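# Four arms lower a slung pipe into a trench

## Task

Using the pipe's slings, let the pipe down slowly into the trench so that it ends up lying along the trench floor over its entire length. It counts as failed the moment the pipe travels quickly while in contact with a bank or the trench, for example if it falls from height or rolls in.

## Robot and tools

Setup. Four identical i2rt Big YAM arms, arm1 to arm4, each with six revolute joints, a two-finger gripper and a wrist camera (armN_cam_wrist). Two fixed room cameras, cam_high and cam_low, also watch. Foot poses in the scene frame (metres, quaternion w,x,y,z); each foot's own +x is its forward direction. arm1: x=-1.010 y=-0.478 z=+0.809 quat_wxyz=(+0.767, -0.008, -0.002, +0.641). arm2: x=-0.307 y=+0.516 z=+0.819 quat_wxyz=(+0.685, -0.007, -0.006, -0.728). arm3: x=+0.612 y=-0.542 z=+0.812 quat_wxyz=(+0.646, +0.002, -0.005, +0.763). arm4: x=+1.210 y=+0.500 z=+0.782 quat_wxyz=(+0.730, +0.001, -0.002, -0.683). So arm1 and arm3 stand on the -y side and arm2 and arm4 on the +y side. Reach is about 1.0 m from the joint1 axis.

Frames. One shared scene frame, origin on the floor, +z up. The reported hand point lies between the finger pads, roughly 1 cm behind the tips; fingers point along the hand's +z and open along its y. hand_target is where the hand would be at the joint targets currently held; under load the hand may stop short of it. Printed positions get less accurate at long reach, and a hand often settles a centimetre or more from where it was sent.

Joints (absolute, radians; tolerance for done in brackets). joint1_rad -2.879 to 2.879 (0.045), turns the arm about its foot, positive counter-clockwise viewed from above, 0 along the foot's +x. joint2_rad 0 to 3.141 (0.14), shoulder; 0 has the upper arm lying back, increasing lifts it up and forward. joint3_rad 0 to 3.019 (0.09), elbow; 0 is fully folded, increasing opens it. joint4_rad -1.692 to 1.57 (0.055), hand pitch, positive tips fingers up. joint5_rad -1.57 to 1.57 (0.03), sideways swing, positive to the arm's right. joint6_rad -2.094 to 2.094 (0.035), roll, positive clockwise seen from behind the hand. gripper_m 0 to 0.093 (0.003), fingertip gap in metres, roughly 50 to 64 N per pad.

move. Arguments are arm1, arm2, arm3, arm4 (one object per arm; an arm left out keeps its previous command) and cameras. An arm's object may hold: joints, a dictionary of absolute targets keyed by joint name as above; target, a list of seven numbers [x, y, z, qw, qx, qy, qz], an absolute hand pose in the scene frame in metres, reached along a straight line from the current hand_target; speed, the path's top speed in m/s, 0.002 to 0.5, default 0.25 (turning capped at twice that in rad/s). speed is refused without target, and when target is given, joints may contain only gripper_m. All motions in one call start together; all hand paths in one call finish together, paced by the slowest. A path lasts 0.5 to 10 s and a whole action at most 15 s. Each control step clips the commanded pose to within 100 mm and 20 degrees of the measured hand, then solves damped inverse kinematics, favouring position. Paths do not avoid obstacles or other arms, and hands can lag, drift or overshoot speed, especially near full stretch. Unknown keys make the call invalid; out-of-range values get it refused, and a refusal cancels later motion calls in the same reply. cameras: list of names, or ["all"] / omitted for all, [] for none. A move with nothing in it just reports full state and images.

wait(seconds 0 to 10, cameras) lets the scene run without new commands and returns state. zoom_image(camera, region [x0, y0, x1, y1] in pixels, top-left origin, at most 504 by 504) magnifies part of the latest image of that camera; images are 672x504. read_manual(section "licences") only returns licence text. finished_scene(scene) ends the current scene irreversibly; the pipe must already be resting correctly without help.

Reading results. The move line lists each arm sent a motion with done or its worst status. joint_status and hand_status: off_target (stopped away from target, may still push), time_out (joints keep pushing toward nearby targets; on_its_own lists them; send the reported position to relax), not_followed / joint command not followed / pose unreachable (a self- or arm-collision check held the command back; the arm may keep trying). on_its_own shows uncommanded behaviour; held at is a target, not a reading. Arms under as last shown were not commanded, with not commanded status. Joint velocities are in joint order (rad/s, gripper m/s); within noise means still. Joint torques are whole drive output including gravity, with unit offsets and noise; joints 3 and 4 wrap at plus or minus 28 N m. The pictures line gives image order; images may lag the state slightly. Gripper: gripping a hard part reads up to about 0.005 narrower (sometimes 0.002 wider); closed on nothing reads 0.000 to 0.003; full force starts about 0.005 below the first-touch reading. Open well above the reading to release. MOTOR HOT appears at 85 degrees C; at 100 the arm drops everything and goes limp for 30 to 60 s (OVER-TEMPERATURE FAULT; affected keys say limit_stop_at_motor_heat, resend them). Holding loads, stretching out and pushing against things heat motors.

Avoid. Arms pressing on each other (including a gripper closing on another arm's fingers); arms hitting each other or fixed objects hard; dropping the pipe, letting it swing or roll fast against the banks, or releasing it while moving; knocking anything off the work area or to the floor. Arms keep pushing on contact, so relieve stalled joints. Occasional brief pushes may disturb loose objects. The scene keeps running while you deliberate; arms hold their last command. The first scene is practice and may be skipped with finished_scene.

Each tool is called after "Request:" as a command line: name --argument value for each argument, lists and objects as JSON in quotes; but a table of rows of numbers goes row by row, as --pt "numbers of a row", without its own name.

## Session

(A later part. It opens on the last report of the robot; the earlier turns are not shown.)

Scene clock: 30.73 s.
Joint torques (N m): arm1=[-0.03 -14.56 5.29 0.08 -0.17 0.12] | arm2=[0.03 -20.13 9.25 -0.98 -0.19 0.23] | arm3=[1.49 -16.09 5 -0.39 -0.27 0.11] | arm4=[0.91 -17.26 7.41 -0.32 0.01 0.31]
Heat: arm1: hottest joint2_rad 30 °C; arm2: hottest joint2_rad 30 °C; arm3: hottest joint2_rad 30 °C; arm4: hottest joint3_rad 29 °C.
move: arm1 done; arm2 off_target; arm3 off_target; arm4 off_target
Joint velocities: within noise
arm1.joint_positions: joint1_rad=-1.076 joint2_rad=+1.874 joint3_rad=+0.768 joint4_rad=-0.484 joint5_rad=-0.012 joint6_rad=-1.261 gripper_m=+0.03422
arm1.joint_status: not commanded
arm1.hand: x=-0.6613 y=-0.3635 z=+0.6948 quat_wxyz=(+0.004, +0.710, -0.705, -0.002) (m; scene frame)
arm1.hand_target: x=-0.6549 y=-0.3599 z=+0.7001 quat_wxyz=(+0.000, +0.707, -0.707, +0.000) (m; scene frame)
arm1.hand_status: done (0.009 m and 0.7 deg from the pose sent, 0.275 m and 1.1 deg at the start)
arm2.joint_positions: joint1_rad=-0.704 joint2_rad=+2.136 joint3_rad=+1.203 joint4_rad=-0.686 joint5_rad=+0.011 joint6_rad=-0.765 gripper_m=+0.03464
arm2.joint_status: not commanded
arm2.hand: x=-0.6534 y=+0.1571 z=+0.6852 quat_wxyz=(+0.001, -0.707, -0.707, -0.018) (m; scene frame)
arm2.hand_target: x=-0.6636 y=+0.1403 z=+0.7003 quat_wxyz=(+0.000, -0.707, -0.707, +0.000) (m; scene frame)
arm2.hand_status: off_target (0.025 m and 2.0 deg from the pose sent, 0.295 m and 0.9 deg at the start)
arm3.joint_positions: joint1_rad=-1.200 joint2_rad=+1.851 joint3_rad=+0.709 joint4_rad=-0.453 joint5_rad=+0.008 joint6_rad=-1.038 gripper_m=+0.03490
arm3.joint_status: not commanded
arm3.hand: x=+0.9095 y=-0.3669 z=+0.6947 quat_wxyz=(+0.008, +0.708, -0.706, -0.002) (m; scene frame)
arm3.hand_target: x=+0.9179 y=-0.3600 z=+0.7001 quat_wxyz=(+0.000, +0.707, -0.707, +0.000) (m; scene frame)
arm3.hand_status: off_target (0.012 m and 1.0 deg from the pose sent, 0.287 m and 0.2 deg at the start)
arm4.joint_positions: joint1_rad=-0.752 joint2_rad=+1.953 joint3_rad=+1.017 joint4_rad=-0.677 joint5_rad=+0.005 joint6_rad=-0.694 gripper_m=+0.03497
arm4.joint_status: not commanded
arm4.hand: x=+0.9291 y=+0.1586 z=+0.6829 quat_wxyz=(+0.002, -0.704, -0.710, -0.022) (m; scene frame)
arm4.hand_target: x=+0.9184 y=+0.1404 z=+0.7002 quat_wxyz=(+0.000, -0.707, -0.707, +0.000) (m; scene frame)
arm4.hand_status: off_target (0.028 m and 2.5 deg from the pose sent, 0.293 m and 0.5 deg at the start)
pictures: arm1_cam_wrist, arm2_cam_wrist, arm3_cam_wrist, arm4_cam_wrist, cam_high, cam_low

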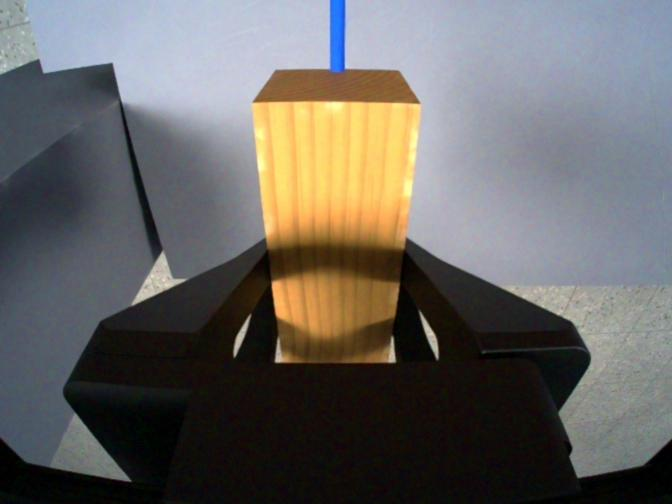

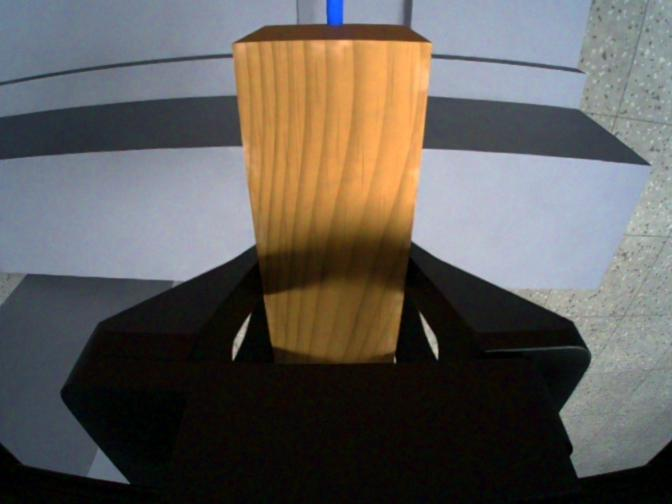

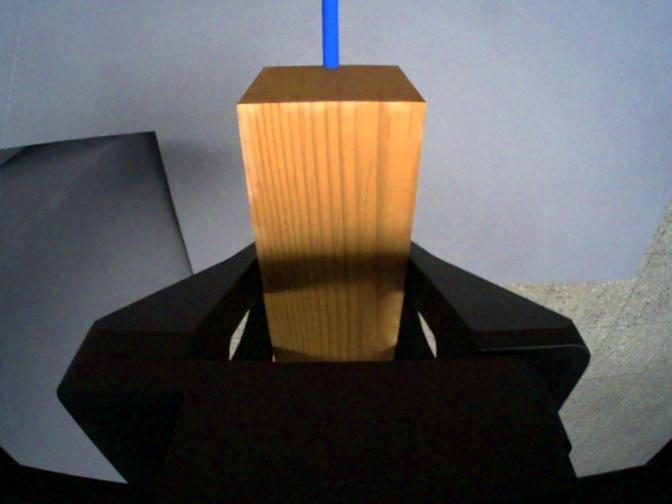

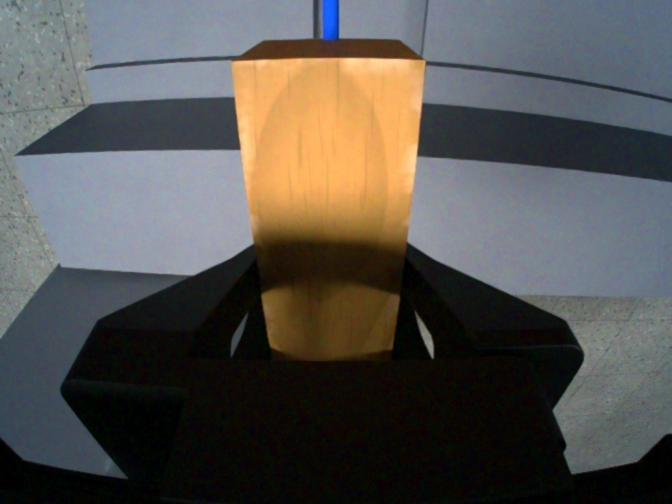

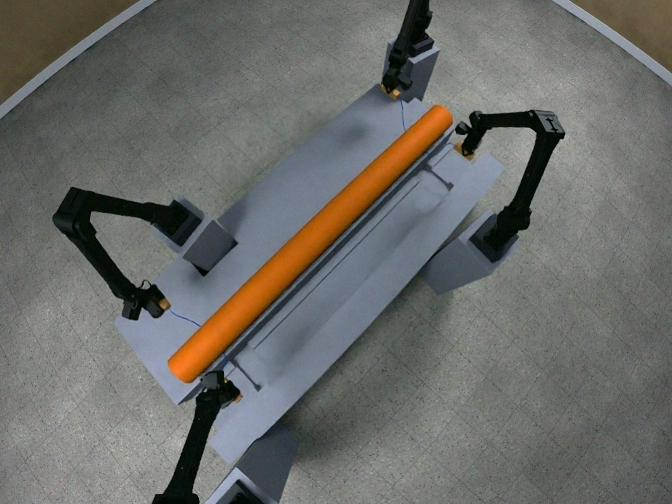

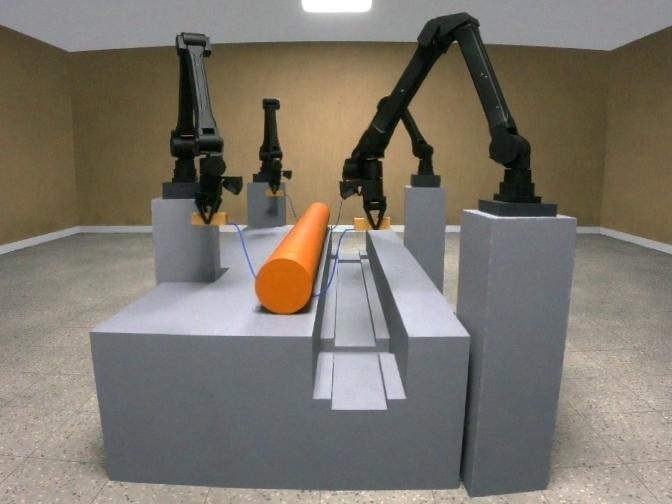

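Request:
move --arm1 '{"target":[-0.648,-0.36,0.82,0,0.707,-0.707,0],"speed":0.06}' --arm2 '{"target":[-0.672,0.13,0.83,0,0.707,0.707,0],"speed":0.06}' --arm3 '{"target":[0.926,-0.36,0.82,0,0.707,-0.707,0],"speed":0.06}' --arm4 '{"target":[0.910,0.13,0.835,0,0.707,0.707,0],"speed":0.06}' --cameras '["cam_low"]'

Request:
move --arm1 '{"target":[-0.638,-0.36,0.88,0,0.707,-0.707,0],"speed":0.05}' --arm2 '{"target":[-0.678,0.14,0.90,0,0.707,0.707,0],"speed":0.05}' --arm3 '{"target":[0.94,-0.36,0.88,0,0.707,-0.707,0],"speed":0.05}' --arm4 '{"target":[0.907,0.14,0.905,0,0.707,0.707,0],"speed":0.05}' --cameras '["cam_low","cam_high"]'

Scene clock: 37.93 s.
Joint torques (N m): arm1=[-2.73 -18.73 9.89 -1.59 0.74 -0.11] | arm2=[-1.73 -27.87 12.18 -3.49 0.18 -0.01] | arm3=[-0.26 -20.72 8.69 -1.99 0.41 -0.06] | arm4=[-0.44 -25.29 10.44 -2.73 0.28 0.1]
Heat: arm1: hottest joint2_rad 31 °C; arm2: hottest joint2_rad 31 °C; arm3: hottest joint2_rad 30 °C; arm4: hottest joint3_rad 30 °C.
move: arm1 off_target; arm2 off_target; arm3 off_target; arm4 off_target
Joint velocities: within noise
arm1.joint_positions: joint1_rad=-1.054 joint2_rad=+1.669 joint3_rad=+0.802 joint4_rad=-0.791 joint5_rad=-0.031 joint6_rad=-1.247 gripper_m=+0.03422
arm1.joint_status: not commanded
arm1.hand: x=-0.6793 y=-0.3570 z=+0.7749 quat_wxyz=(+0.031, +0.711, -0.702, -0.025) (m; scene frame)
arm1.hand_target: x=-0.6500 y=-0.3602 z=+0.8175 quat_wxyz=(+0.000, +0.707, -0.707, +0.001) (m; scene frame)
arm1.hand_status: off_target (0.055 m and 4.6 deg from the pose sent, 0.126 m and 0.7 deg at the start)
arm2.joint_positions: joint1_rad=-0.677 joint2_rad=+2.023 joint3_rad=+1.272 joint4_rad=-0.909 joint5_rad=+0.004 joint6_rad=-0.740 gripper_m=+0.03464
arm2.joint_status: not commanded
arm2.hand: x=-0.6479 y=+0.1421 z=+0.7599 quat_wxyz=(-0.002, -0.706, -0.707, -0.038) (m; scene frame)
arm2.hand_target: x=-0.6700 y=+0.1319 z=+0.8263 quat_wxyz=(+0.000, -0.707, -0.707, +0.001) (m; scene frame)
arm2.hand_status: off_target (0.075 m and 4.4 deg from the pose sent, 0.148 m and 2.0 deg at the start)
arm3.joint_positions: joint1_rad=-1.186 joint2_rad=+1.627 joint3_rad=+0.765 joint4_rad=-0.788 joint5_rad=-0.007 joint6_rad=-1.032 gripper_m=+0.03490
arm3.joint_status: not commanded
arm3.hand: x=+0.9013 y=-0.3640 z=+0.7822 quat_wxyz=(+0.033, +0.711, -0.703, -0.015) (m; scene frame)
arm3.hand_target: x=+0.9249 y=-0.3603 z=+0.8180 quat_wxyz=(+0.000, +0.707, -0.707, +0.000) (m; scene frame)
arm3.hand_status: off_target (0.045 m and 4.2 deg from the pose sent, 0.127 m and 1.0 deg at the start)
arm4.joint_positions: joint1_rad=-0.731 joint2_rad=+1.832 joint3_rad=+1.117 joint4_rad=-0.948 joint5_rad=-0.001 joint6_rad=-0.672 gripper_m=+0.03497
arm4.joint_status: not commanded
arm4.hand: x=+0.9315 y=+0.1453 z=+0.7629 quat_wxyz=(+0.003, -0.704, -0.709, -0.047) (m; scene frame)
arm4.hand_target: x=+0.9121 y=+0.1322 z=+0.8305 quat_wxyz=(+0.000, -0.707, -0.707, +0.001) (m; scene frame)
arm4.hand_status: off_target (0.077 m and 5.4 deg from the pose sent, 0.156 m and 2.5 deg at the start)
pictures: cam_low

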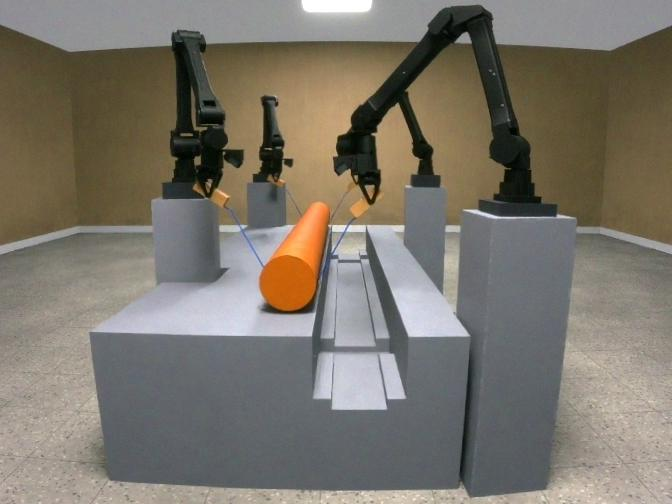

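Scene clock: 39.97 s.
Joint torques (N m): arm1=[-3.19 -18.78 12.29 -1.85 0.8 -0.23] | arm2=[-3.19 -28.63 14.24 -3.81 0.28 -0.14] | arm3=[-1.61 -21.42 10.84 -2.17 0.5 -0.22] | arm4=[-1.61 -25.05 12.4 -2.93 0.35 -0.08]
Heat: arm1: hottest joint2_rad 31 °C; arm2: hottest joint2_rad 31 °C; arm3: hottest joint2_rad 30 °C; arm4: hottest joint3_rad 30 °C.
move: arm1 off_target; arm2 off_target; arm3 off_target; arm4 off_target
Joint velocities: within noise
arm1.joint_positions: joint1_rad=-1.054 joint2_rad=+1.592 joint3_rad=+0.876 joint4_rad=-0.965 joint5_rad=-0.031 joint6_rad=-1.244 gripper_m=+0.03422
arm1.joint_status: not commanded
arm1.hand: x=-0.6740 y=-0.3543 z=+0.8230 quat_wxyz=(+0.041, +0.710, -0.703, -0.030) (m; scene frame)
arm1.hand_target: x=-0.6414 y=-0.3603 z=+0.8768 quat_wxyz=(+0.000, +0.707, -0.708, +0.001) (m; scene frame)
arm1.hand_status: off_target (0.068 m and 5.9 deg from the pose sent, 0.113 m and 4.6 deg at the start)
arm2.joint_positions: joint1_rad=-0.677 joint2_rad=+1.939 joint3_rad=+1.316 joint4_rad=-1.057 joint5_rad=+0.004 joint6_rad=-0.743 gripper_m=+0.03464
arm2.joint_status: not commanded
arm2.hand: x=-0.6476 y=+0.1433 z=+0.8166 quat_wxyz=(-0.001, -0.705, -0.708, -0.047) (m; scene frame)
arm2.hand_target: x=-0.6747 y=+0.1424 z=+0.8949 quat_wxyz=(+0.001, -0.708, -0.707, +0.001) (m; scene frame)
arm2.hand_status: off_target (0.089 m and 5.4 deg from the pose sent, 0.143 m and 4.4 deg at the start)
arm3.joint_positions: joint1_rad=-1.186 joint2_rad=+1.552 joint3_rad=+0.849 joint4_rad=-0.970 joint5_rad=-0.007 joint6_rad=-1.033 gripper_m=+0.03490
arm3.joint_status: not commanded
arm3.hand: x=+0.9088 y=-0.3597 z=+0.8313 quat_wxyz=(+0.044, +0.711, -0.702, -0.018) (m; scene frame)
arm3.hand_target: x=+0.9376 y=-0.3607 z=+0.8774 quat_wxyz=(+0.000, +0.707, -0.708, +0.001) (m; scene frame)
arm3.hand_status: off_target (0.058 m and 5.5 deg from the pose sent, 0.105 m and 4.2 deg at the start)
arm4.joint_positions: joint1_rad=-0.731 joint2_rad=+1.738 joint3_rad=+1.174 joint4_rad=-1.115 joint5_rad=-0.001 joint6_rad=-0.672 gripper_m=+0.03497
arm4.joint_status: not commanded
arm4.hand: x=+0.9329 y=+0.1475 z=+0.8237 quat_wxyz=(+0.003, -0.703, -0.709, -0.054) (m; scene frame)
arm4.hand_target: x=+0.9104 y=+0.1428 z=+0.8995 quat_wxyz=(+0.001, -0.707, -0.707, +0.001) (m; scene frame)
arm4.hand_status: off_target (0.086 m and 6.2 deg from the pose sent, 0.144 m and 5.4 deg at the start)
pictures: cam_high, cam_low

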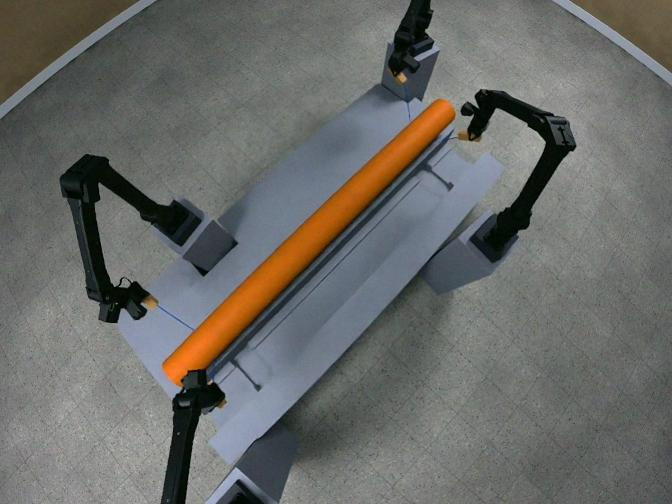

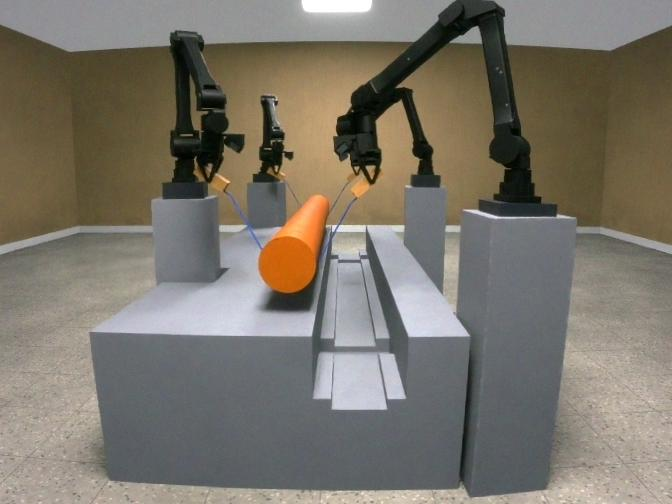

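Request:
move --arm1 '{"target":[-0.635,-0.125,0.89,0,0.707,-0.707,0],"speed":0.06}' --arm2 '{"target":[-0.678,0.375,0.875,0,0.707,0.707,0],"speed":0.06}' --arm3 '{"target":[0.94,-0.142,0.88,0,0.707,-0.707,0],"speed":0.06}' --arm4 '{"target":[0.908,0.358,0.872,0,0.707,0.707,0],"speed":0.06}' --cameras '["cam_low","cam_high"]'

Request:
move --arm1 '{"target":[-0.635,-0.125,0.835,0,0.707,-0.707,0],"speed":0.05}' --arm2 '{"target":[-0.678,0.375,0.82,0,0.707,0.707,0],"speed":0.05}' --arm3 '{"target":[0.94,-0.142,0.825,0,0.707,-0.707,0],"speed":0.05}' --arm4 '{"target":[0.908,0.358,0.817,0,0.707,0.707,0],"speed":0.05}' --cameras '["cam_low","cam_high"]'

Request:
zoom_image --camera "cam_low" --region '[250, 170, 450, 420]'

Request:
zoom_image --camera "cam_low" --region '[300, 180, 400, 280]'

Scene clock: 48.90 s.
Joint torques (N m): arm1=[-2.84 -22.18 13.6 -1.87 0.58 -0.06] | arm2=[-4.37 -20.72 9.66 -1.61 0.75 -0.13] | arm3=[-0.73 -27.28 11.33 -2.25 0.3 0.01] | arm4=[-2.2 -16.38 8.5 -0.84 0.66 -0.18]
Heat: arm1: hottest joint3_rad 33 °C; arm2: hottest joint3_rad 33 °C; arm3: hottest joint2_rad 31 °C; arm4: hottest joint3_rad 32 °C.
move: arm1 off_target; arm2 off_target; arm3 off_target; arm4 off_target
Joint velocities: within noise
arm1.joint_positions: joint1_rad=-0.612 joint2_rad=+1.835 joint3_rad=+1.262 joint4_rad=-1.071 joint5_rad=-0.029 joint6_rad=-0.817 gripper_m=+0.03422
arm1.joint_status: not commanded
arm1.hand: x=-0.6666 y=-0.1303 z=+0.8343 quat_wxyz=(+0.035, +0.716, -0.697, -0.007) (m; scene frame)
arm1.hand_target: x=-0.6376 y=-0.1270 z=+0.8888 quat_wxyz=(-0.001, +0.707, -0.707, +0.001) (m; scene frame)
arm1.hand_status: off_target (0.064 m and 4.3 deg from the pose sent, 0.242 m and 5.9 deg at the start)
arm2.joint_positions: joint1_rad=-1.086 joint2_rad=+1.636 joint3_rad=+0.935 joint4_rad=-0.964 joint5_rad=-0.004 joint6_rad=-1.169 gripper_m=+0.03464
arm2.joint_status: not commanded
arm2.hand: x=-0.6557 y=+0.3587 z=+0.8333 quat_wxyz=(-0.024, -0.699, -0.714, -0.036) (m; scene frame)
arm2.hand_target: x=-0.6763 y=+0.3746 z=+0.8723 quat_wxyz=(+0.001, -0.708, -0.707, -0.001) (m; scene frame)
arm2.hand_status: off_target (0.050 m and 5.2 deg from the pose sent, 0.241 m and 5.4 deg at the start)
arm3.joint_positions: joint1_rad=-0.825 joint2_rad=+1.874 joint3_rad=+1.280 joint4_rad=-1.060 joint5_rad=-0.007 joint6_rad=-0.681 gripper_m=+0.03490
arm3.joint_status: not commanded
arm3.hand: x=+0.9152 y=-0.1503 z=+0.8276 quat_wxyz=(+0.037, +0.714, -0.699, -0.001) (m; scene frame)
arm3.hand_target: x=+0.9383 y=-0.1437 z=+0.8787 quat_wxyz=(-0.001, +0.707, -0.707, +0.000) (m; scene frame)
arm3.hand_status: off_target (0.059 m and 4.4 deg from the pose sent, 0.225 m and 5.5 deg at the start)
arm4.joint_positions: joint1_rad=-1.152 joint2_rad=+1.406 joint3_rad=+0.809 joint4_rad=-1.061 joint5_rad=-0.010 joint6_rad=-1.093 gripper_m=+0.03497
arm4.joint_status: not commanded
arm4.hand: x=+0.9260 y=+0.3491 z=+0.8347 quat_wxyz=(-0.020, -0.704, -0.709, -0.040) (m; scene frame)
arm4.hand_target: x=+0.9093 y=+0.3577 z=+0.8696 quat_wxyz=(+0.001, -0.707, -0.707, -0.001) (m; scene frame)
arm4.hand_status: off_target (0.042 m and 5.2 deg from the pose sent, 0.217 m and 6.2 deg at the start)
pictures: cam_high, cam_low

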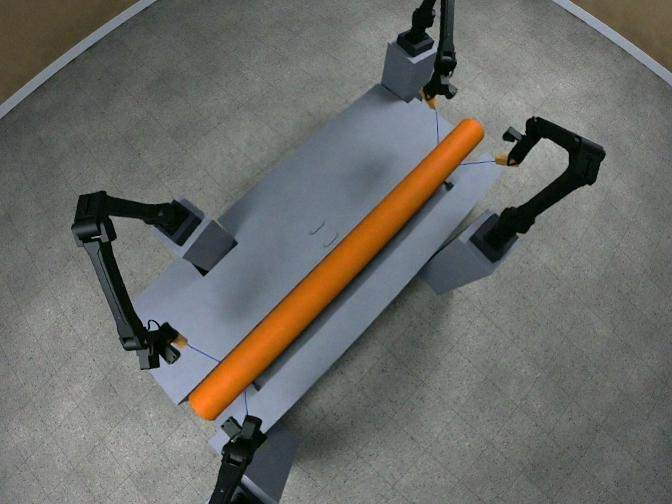

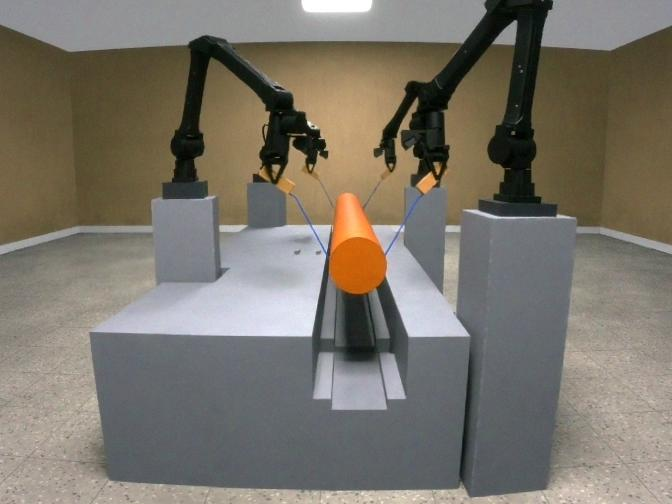

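Scene clock: 50.50 s.
Joint torques (N m): arm1=[-3.37 -23.36 9.06 -0.59 0.55 -0.02] | arm2=[-4.48 -18.55 8.44 -1.28 0.7 -0.09] | arm3=[-0.79 -28.45 7.65 -1.09 0.29 -0.02] | arm4=[-2.43 -13.8 7.51 -0.54 0.59 -0.13]
Heat: arm1: hottest joint3_rad 33 °C; arm2: hottest joint3_rad 33 °C; arm3: hottest joint2_rad 31 °C; arm4: hottest joint3_rad 32 °C.
move: arm1 off_target; arm2 off_target; arm3 off_target; arm4 off_target
Joint velocities: within noise
arm1.joint_positions: joint1_rad=-0.611 joint2_rad=+1.913 joint3_rad=+1.262 joint4_rad=-0.981 joint5_rad=-0.030 joint6_rad=-0.816 gripper_m=+0.03422
arm1.joint_status: not commanded
arm1.hand: x=-0.6575 y=-0.1218 z=+0.7962 quat_wxyz=(+0.029, +0.716, -0.698, -0.007) (m; scene frame)
arm1.hand_target: x=-0.6361 y=-0.1255 z=+0.8338 quat_wxyz=(+0.000, +0.707, -0.707, +0.000) (m; scene frame)
arm1.hand_status: off_target (0.045 m and 3.7 deg from the pose sent, 0.032 m and 4.3 deg at the start)
arm2.joint_positions: joint1_rad=-1.086 joint2_rad=+1.708 joint3_rad=+0.883 joint4_rad=-0.815 joint5_rad=-0.003 joint6_rad=-1.176 gripper_m=+0.03464
arm2.joint_status: not commanded
arm2.hand: x=-0.6559 y=+0.3580 z=+0.7913 quat_wxyz=(-0.019, -0.696, -0.717, -0.025) (m; scene frame)
arm2.hand_target: x=-0.6768 y=+0.3747 z=+0.8185 quat_wxyz=(+0.001, -0.707, -0.707, -0.001) (m; scene frame)
arm2.hand_status: off_target (0.040 m and 4.0 deg from the pose sent, 0.031 m and 5.2 deg at the start)
arm3.joint_positions: joint1_rad=-0.825 joint2_rad=+1.954 joint3_rad=+1.271 joint4_rad=-0.959 joint5_rad=-0.007 joint6_rad=-0.681 gripper_m=+0.03490
arm3.joint_status: not commanded
arm3.hand: x=+0.9208 y=-0.1427 z=+0.7846 quat_wxyz=(+0.031, +0.714, -0.699, -0.001) (m; scene frame)
arm3.hand_target: x=+0.9392 y=-0.1426 z=+0.8235 quat_wxyz=(+0.000, +0.707, -0.707, +0.000) (m; scene frame)
arm3.hand_status: off_target (0.045 m and 3.8 deg from the pose sent, 0.026 m and 4.4 deg at the start)
arm4.joint_positions: joint1_rad=-1.152 joint2_rad=+1.466 joint3_rad=+0.736 joint4_rad=-0.898 joint5_rad=-0.010 joint6_rad=-1.100 gripper_m=+0.03497
arm4.joint_status: not commanded
arm4.hand: x=+0.9269 y=+0.3495 z=+0.7931 quat_wxyz=(-0.016, -0.702, -0.712, -0.026) (m; scene frame)
arm4.hand_target: x=+0.9089 y=+0.3578 z=+0.8158 quat_wxyz=(+0.001, -0.707, -0.707, -0.001) (m; scene frame)
arm4.hand_status: off_target (0.032 m and 3.6 deg from the pose sent, 0.027 m and 5.2 deg at the start)
pictures: cam_high, cam_low

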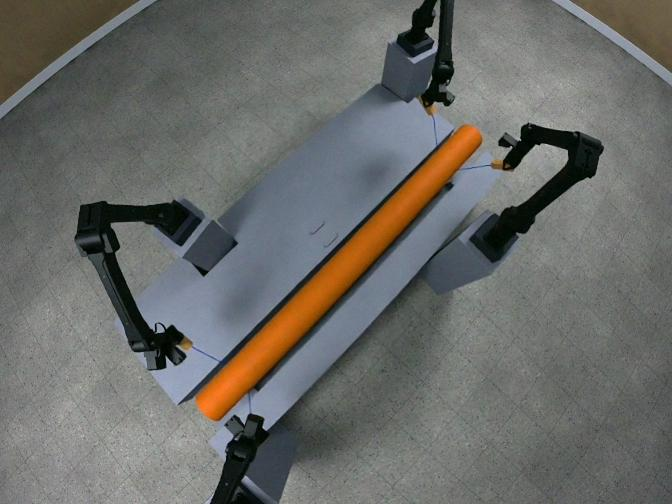

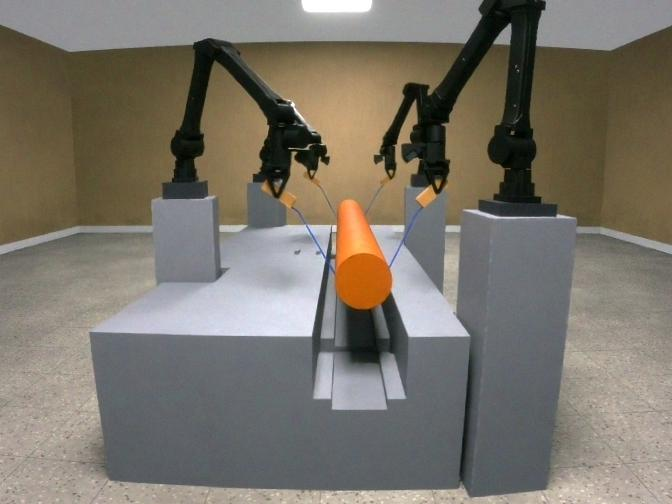

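Scaled by 2.016.

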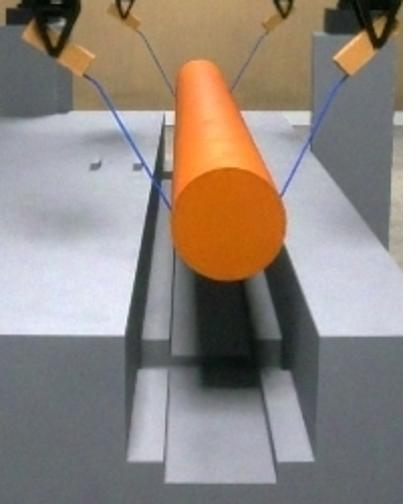

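Scaled by 5.040.

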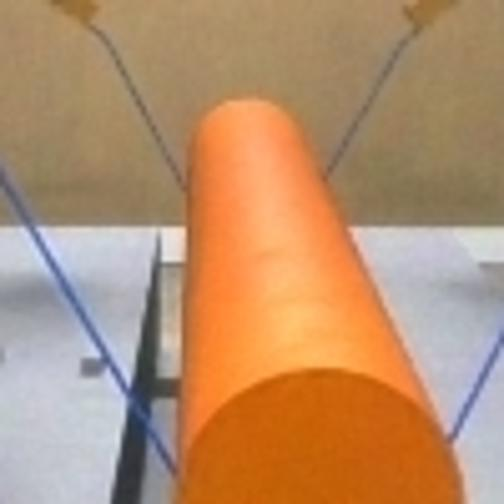

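Request:
move --arm1 '{"target":[-0.638,-0.080,0.755,0,0.707,-0.707,0],"speed":0.05}' --arm2 '{"target":[-0.678,0.332,0.74,0,0.707,0.707,0],"speed":0.05}' --arm3 '{"target":[0.94,-0.102,0.758,0,0.707,-0.707,0],"speed":0.05}' --arm4 '{"target":[0.908,0.309,0.743,0,0.707,0.707,0],"speed":0.05}' --cameras '["cam_low","cam_high"]'

Request:
zoom_image --camera "cam_low" --region '[250, 170, 450, 420]'

Request:
zoom_image --camera "cam_low" --region '[300, 180, 400, 280]'

Scene clock: 56.57 s.
Joint torques (N m): arm1=[-2.49 -23.71 10.36 -0.59 0.29 -0.02] | arm2=[-1.49 -20.01 7.35 -1.2 0.32 0.06] | arm3=[0.21 -29.57 9.37 -0.98 0.14 0] | arm4=[-0.26 -15.85 6.12 -0.44 0.33 0.2]
Heat: arm1: hottest joint3_rad 34 °C; arm2: hottest joint2_rad 33 °C; arm3: hottest joint2_rad 32 °C; arm4: hottest joint3_rad 32 °C.
move: arm1 off_target; arm2 off_target; arm3 off_target; arm4 off_target
Joint velocities: within noise
arm1.joint_positions: joint1_rad=-0.557 joint2_rad=+2.087 joint3_rad=+1.273 joint4_rad=-0.844 joint5_rad=-0.025 joint6_rad=-0.751 gripper_m=+0.03422
arm1.joint_status: not commanded
arm1.hand: x=-0.6710 y=-0.0994 z=+0.7118 quat_wxyz=(+0.042, +0.712, -0.701, -0.002) (m; scene frame)
arm1.hand_target: x=-0.6396 y=-0.0818 z=+0.7553 quat_wxyz=(+0.000, +0.707, -0.707, +0.000) (m; scene frame)
arm1.hand_status: off_target (0.058 m and 4.9 deg from the pose sent, 0.062 m and 3.7 deg at the start)
arm2.joint_positions: joint1_rad=-1.033 joint2_rad=+1.917 joint3_rad=+0.880 joint4_rad=-0.612 joint5_rad=+0.004 joint6_rad=-1.099 gripper_m=+0.03464
arm2.joint_status: not commanded
arm2.hand: x=-0.6533 y=+0.3366 z=+0.7106 quat_wxyz=(-0.016, -0.705, -0.709, -0.031) (m; scene frame)
arm2.hand_target: x=-0.6771 y=+0.3324 z=+0.7391 quat_wxyz=(+0.000, -0.707, -0.707, +0.000) (m; scene frame)
arm2.hand_status: off_target (0.039 m and 4.0 deg from the pose sent, 0.062 m and 4.0 deg at the start)
arm3.joint_positions: joint1_rad=-0.792 joint2_rad=+2.115 joint3_rad=+1.299 joint4_rad=-0.860 joint5_rad=-0.004 joint6_rad=-0.637 gripper_m=+0.03490
arm3.joint_status: not commanded
arm3.hand: x=+0.9119 y=-0.1269 z=+0.7112 quat_wxyz=(+0.048, +0.710, -0.703, +0.004) (m; scene frame)
arm3.hand_target: x=+0.9385 y=-0.1039 z=+0.7580 quat_wxyz=(+0.000, +0.707, -0.707, +0.000) (m; scene frame)
arm3.hand_status: off_target (0.060 m and 5.5 deg from the pose sent, 0.052 m and 3.8 deg at the start)
arm4.joint_positions: joint1_rad=-1.062 joint2_rad=+1.690 joint3_rad=+0.730 joint4_rad=-0.670 joint5_rad=-0.004 joint6_rad=-1.007 gripper_m=+0.03497
arm4.joint_status: not commanded
arm4.hand: x=+0.9260 y=+0.3152 z=+0.7192 quat_wxyz=(-0.011, -0.703, -0.711, -0.029) (m; scene frame)
arm4.hand_target: x=+0.9084 y=+0.3091 z=+0.7422 quat_wxyz=(+0.000, -0.707, -0.707, +0.000) (m; scene frame)
arm4.hand_status: off_target (0.030 m and 3.6 deg from the pose sent, 0.067 m and 3.6 deg at the start)
pictures: cam_high, cam_low

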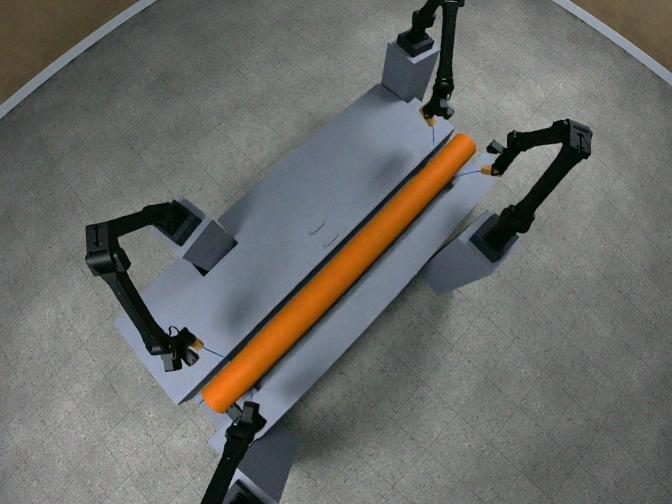

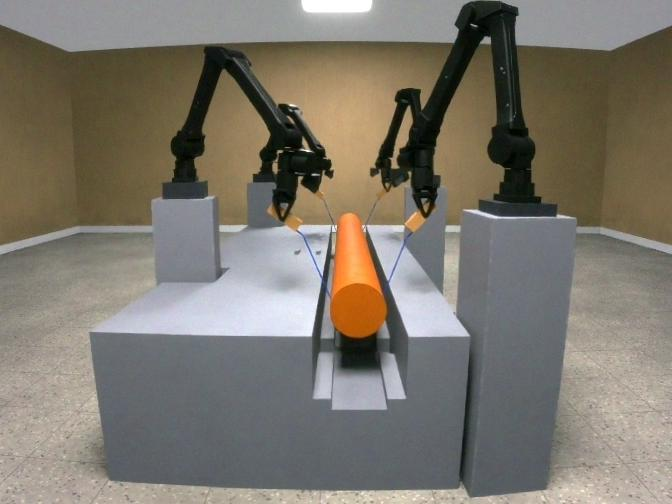

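Scaled by 2.016.

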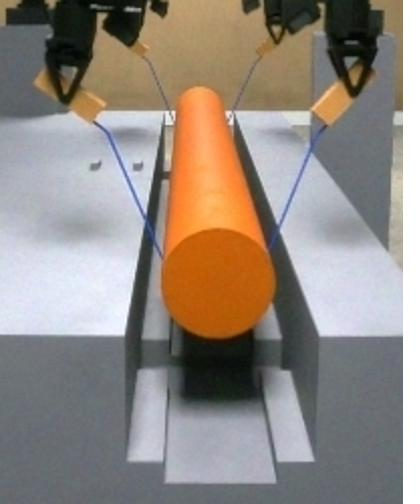

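Scaled by 5.040.

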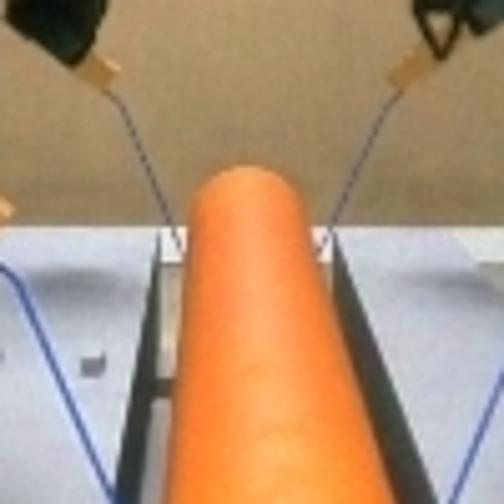

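Request:
move --arm1 '{"target":[-0.638,-0.080,0.665,0,0.707,-0.707,0],"speed":0.04}' --arm2 '{"target":[-0.678,0.332,0.65,0,0.707,0.707,0],"speed":0.04}' --arm3 '{"target":[0.94,-0.095,0.662,0,0.707,-0.707,0],"speed":0.04}' --arm4 '{"target":[0.908,0.313,0.644,0,0.707,0.707,0],"speed":0.04}' --cameras '["cam_low"]'

Request:
zoom_image --camera "cam_low" --region '[250, 170, 450, 420]'

Request:
move --arm1 '{"target":[-0.645,-0.085,0.61,0,0.707,-0.707,0],"speed":0.02}' --arm2 '{"target":[-0.678,0.332,0.595,0,0.707,0.707,0],"speed":0.02}' --arm3 '{"target":[0.94,-0.098,0.608,0,0.707,-0.707,0],"speed":0.02}' --arm4 '{"target":[0.908,0.315,0.59,0,0.707,0.707,0],"speed":0.02}' --cameras '["cam_low","cam_high"]'

Request:
zoom_image --camera "cam_low" --region '[250, 170, 450, 420]'

Scene clock: 64.27 s.
Joint torques (N m): arm1=[-2.49 -24.06 8.24 -0.38 0.28 -0.03] | arm2=[-1.67 -20.31 4.78 -1.14 0.45 0.02] | arm3=[0.26 -30.21 7.45 -0.84 0.11 0.02] | arm4=[-0.91 -17.03 2.61 -0.2 0.32 0.06]
Heat: arm1: hottest joint3_rad 35 °C; arm2: hottest joint2_rad 34 °C; arm3: hottest joint2_rad 33 °C; arm4: hottest joint3_rad 32 °C.
move: arm1 off_target; arm2 off_target; arm3 off_target; arm4 off_target
Joint velocities: within noise
arm1.joint_positions: joint1_rad=-0.556 joint2_rad=+2.249 joint3_rad=+1.280 joint4_rad=-0.675 joint5_rad=-0.024 joint6_rad=-0.751 gripper_m=+0.03422
arm1.joint_status: not commanded
arm1.hand: x=-0.6689 y=-0.0984 z=+0.6308 quat_wxyz=(+0.036, +0.712, -0.701, -0.002) (m; scene frame)
arm1.hand_target: x=-0.6391 y=-0.0813 z=+0.6652 quat_wxyz=(+0.000, +0.707, -0.707, +0.000) (m; scene frame)
arm1.hand_status: off_target (0.050 m and 4.2 deg from the pose sent, 0.060 m and 5.0 deg at the start)
arm2.joint_positions: joint1_rad=-1.032 joint2_rad=+2.138 joint3_rad=+0.896 joint4_rad=-0.389 joint5_rad=+0.001 joint6_rad=-1.098 gripper_m=+0.03464
arm2.joint_status: not commanded
arm2.hand: x=-0.6549 y=+0.3336 z=+0.6276 quat_wxyz=(-0.014, -0.705, -0.709, -0.022) (m; scene frame)
arm2.hand_target: x=-0.6774 y=+0.3321 z=+0.6494 quat_wxyz=(+0.000, -0.707, -0.707, +0.000) (m; scene frame)
arm2.hand_status: off_target (0.032 m and 3.0 deg from the pose sent, 0.066 m and 4.0 deg at the start)
arm3.joint_positions: joint1_rad=-0.786 joint2_rad=+2.299 joint3_rad=+1.325 joint4_rad=-0.688 joint5_rad=-0.003 joint6_rad=-0.632 gripper_m=+0.03490
arm3.joint_status: not commanded
arm3.hand: x=+0.9131 y=-0.1204 z=+0.6219 quat_wxyz=(+0.041, +0.710, -0.703, +0.003) (m; scene frame)
arm3.hand_target: x=+0.9391 y=-0.0964 z=+0.6621 quat_wxyz=(+0.000, +0.707, -0.707, +0.000) (m; scene frame)
arm3.hand_status: off_target (0.055 m and 4.7 deg from the pose sent, 0.065 m and 5.5 deg at the start)
arm4.joint_positions: joint1_rad=-1.062 joint2_rad=+1.964 joint3_rad=+0.721 joint4_rad=-0.368 joint5_rad=-0.003 joint6_rad=-1.007 gripper_m=+0.03497
arm4.joint_status: not commanded
arm4.hand: x=+0.9228 y=+0.3128 z=+0.6260 quat_wxyz=(-0.008, -0.703, -0.711, -0.020) (m; scene frame)
arm4.hand_target: x=+0.9083 y=+0.3131 z=+0.6431 quat_wxyz=(+0.000, -0.707, -0.707, +0.000) (m; scene frame)
arm4.hand_status: off_target (0.023 m and 2.5 deg from the pose sent, 0.077 m and 3.6 deg at the start)
pictures: cam_low

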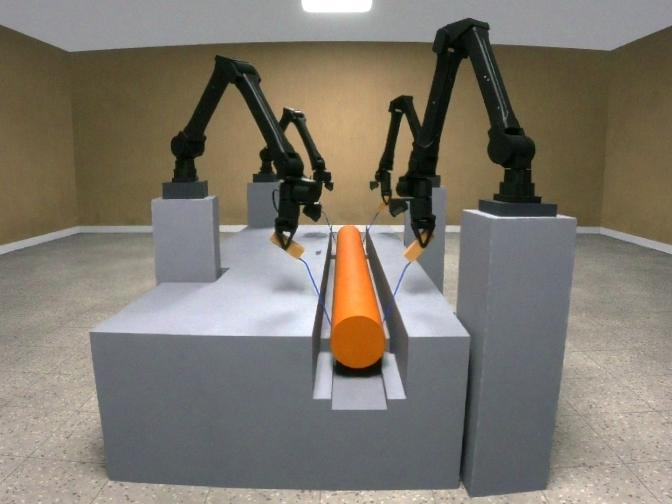

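Scaled by 2.016.

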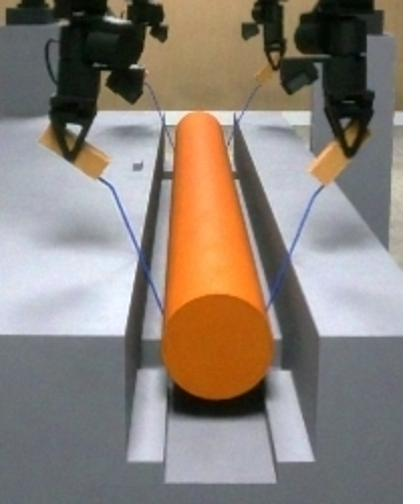

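Scene clock: 67.53 s.
Joint torques (N m): arm1=[-2.73 -22.95 6.46 -0.18 0.3 0.02] | arm2=[-2.02 -19.6 2.95 -0.91 0.93 0.02] | arm3=[0.09 -28.4 6.42 -0.47 0.11 -0.02] | arm4=[-1.32 -15.03 1.96 0.05 0.6 0]
Heat: arm1: hottest joint3_rad 35 °C; arm2: hottest joint2_rad 34 °C; arm3: hottest joint2_rad 34 °C; arm4: hottest joint3_rad 31 °C.
move: arm1 off_target; arm2 off_target; arm3 off_target; arm4 off_target
Joint velocities: within noise
arm1.joint_positions: joint1_rad=-0.549 joint2_rad=+2.332 joint3_rad=+1.290 joint4_rad=-0.569 joint5_rad=-0.025 joint6_rad=-0.751 gripper_m=+0.03422
arm1.joint_status: not commanded
arm1.hand: x=-0.6676 y=-0.0929 z=+0.5904 quat_wxyz=(+0.019, +0.715, -0.699, -0.003) (m; scene frame)
arm1.hand_target: x=-0.6454 y=-0.0854 z=+0.6100 quat_wxyz=(+0.000, +0.707, -0.707, +0.000) (m; scene frame)
arm1.hand_status: off_target (0.031 m and 2.5 deg from the pose sent, 0.034 m and 4.2 deg at the start)
arm2.joint_positions: joint1_rad=-1.030 joint2_rad=+2.270 joint3_rad=+0.944 joint4_rad=-0.277 joint5_rad=-0.011 joint6_rad=-1.100 gripper_m=+0.03464
arm2.joint_status: not commanded
arm2.hand: x=-0.6632 y=+0.3255 z=+0.5814 quat_wxyz=(-0.015, -0.704, -0.710, -0.007) (m; scene frame)
arm2.hand_target: x=-0.6778 y=+0.3319 z=+0.5946 quat_wxyz=(+0.000, -0.707, -0.707, +0.000) (m; scene frame)
arm2.hand_status: off_target (0.021 m and 2.0 deg from the pose sent, 0.040 m and 3.0 deg at the start)
arm3.joint_positions: joint1_rad=-0.786 joint2_rad=+2.381 joint3_rad=+1.350 joint4_rad=-0.603 joint5_rad=-0.003 joint6_rad=-0.632 gripper_m=+0.03490
arm3.joint_status: not commanded
arm3.hand: x=+0.9173 y=-0.1142 z=+0.5843 quat_wxyz=(+0.027, +0.711, -0.703, +0.001) (m; scene frame)
arm3.hand_target: x=+0.9396 y=-0.0989 z=+0.6081 quat_wxyz=(+0.000, +0.707, -0.707, +0.000) (m; scene frame)
arm3.hand_status: off_target (0.037 m and 3.1 deg from the pose sent, 0.038 m and 4.8 deg at the start)
arm4.joint_positions: joint1_rad=-1.062 joint2_rad=+2.100 joint3_rad=+0.738 joint4_rad=-0.226 joint5_rad=-0.011 joint6_rad=-1.007 gripper_m=+0.03497
arm4.joint_status: not commanded
arm4.hand: x=+0.9204 y=+0.3095 z=+0.5826 quat_wxyz=(-0.010, -0.703, -0.711, -0.008) (m; scene frame)
arm4.hand_target: x=+0.9082 y=+0.3150 z=+0.5898 quat_wxyz=(+0.000, -0.707, -0.707, +0.000) (m; scene frame)
arm4.hand_status: off_target (0.015 m and 1.5 deg from the pose sent, 0.039 m and 2.6 deg at the start)
pictures: cam_high, cam_low

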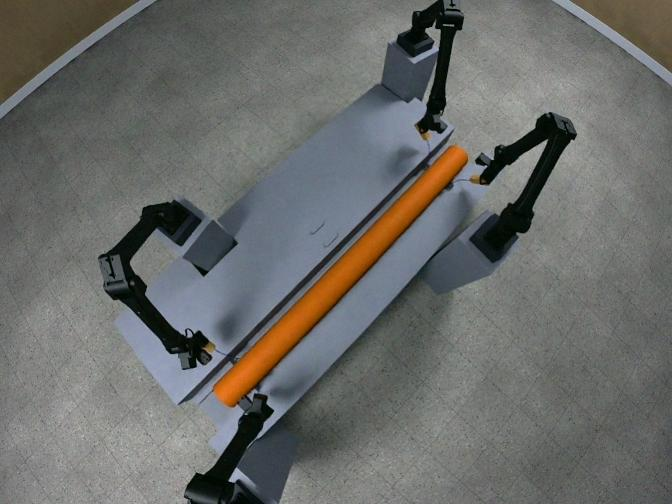

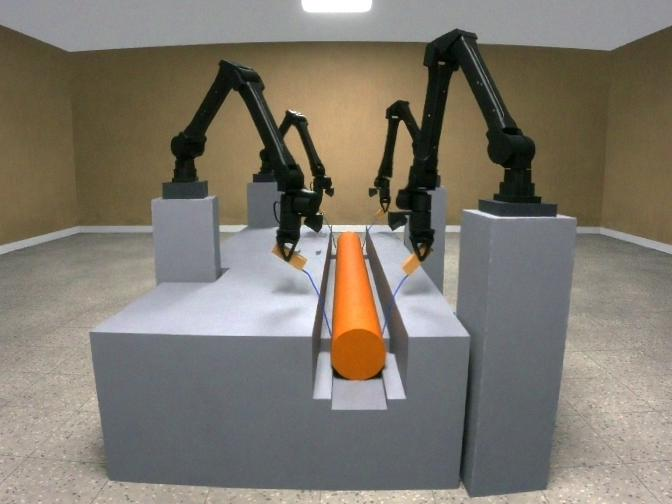

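Scaled by 2.016.

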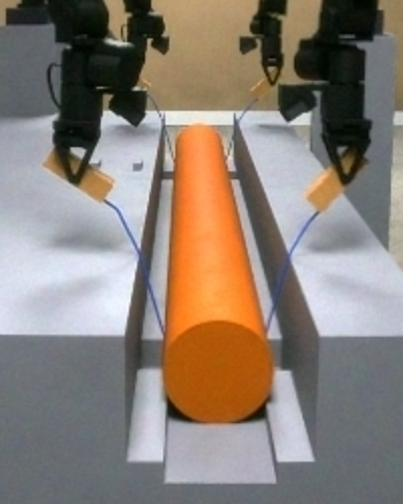

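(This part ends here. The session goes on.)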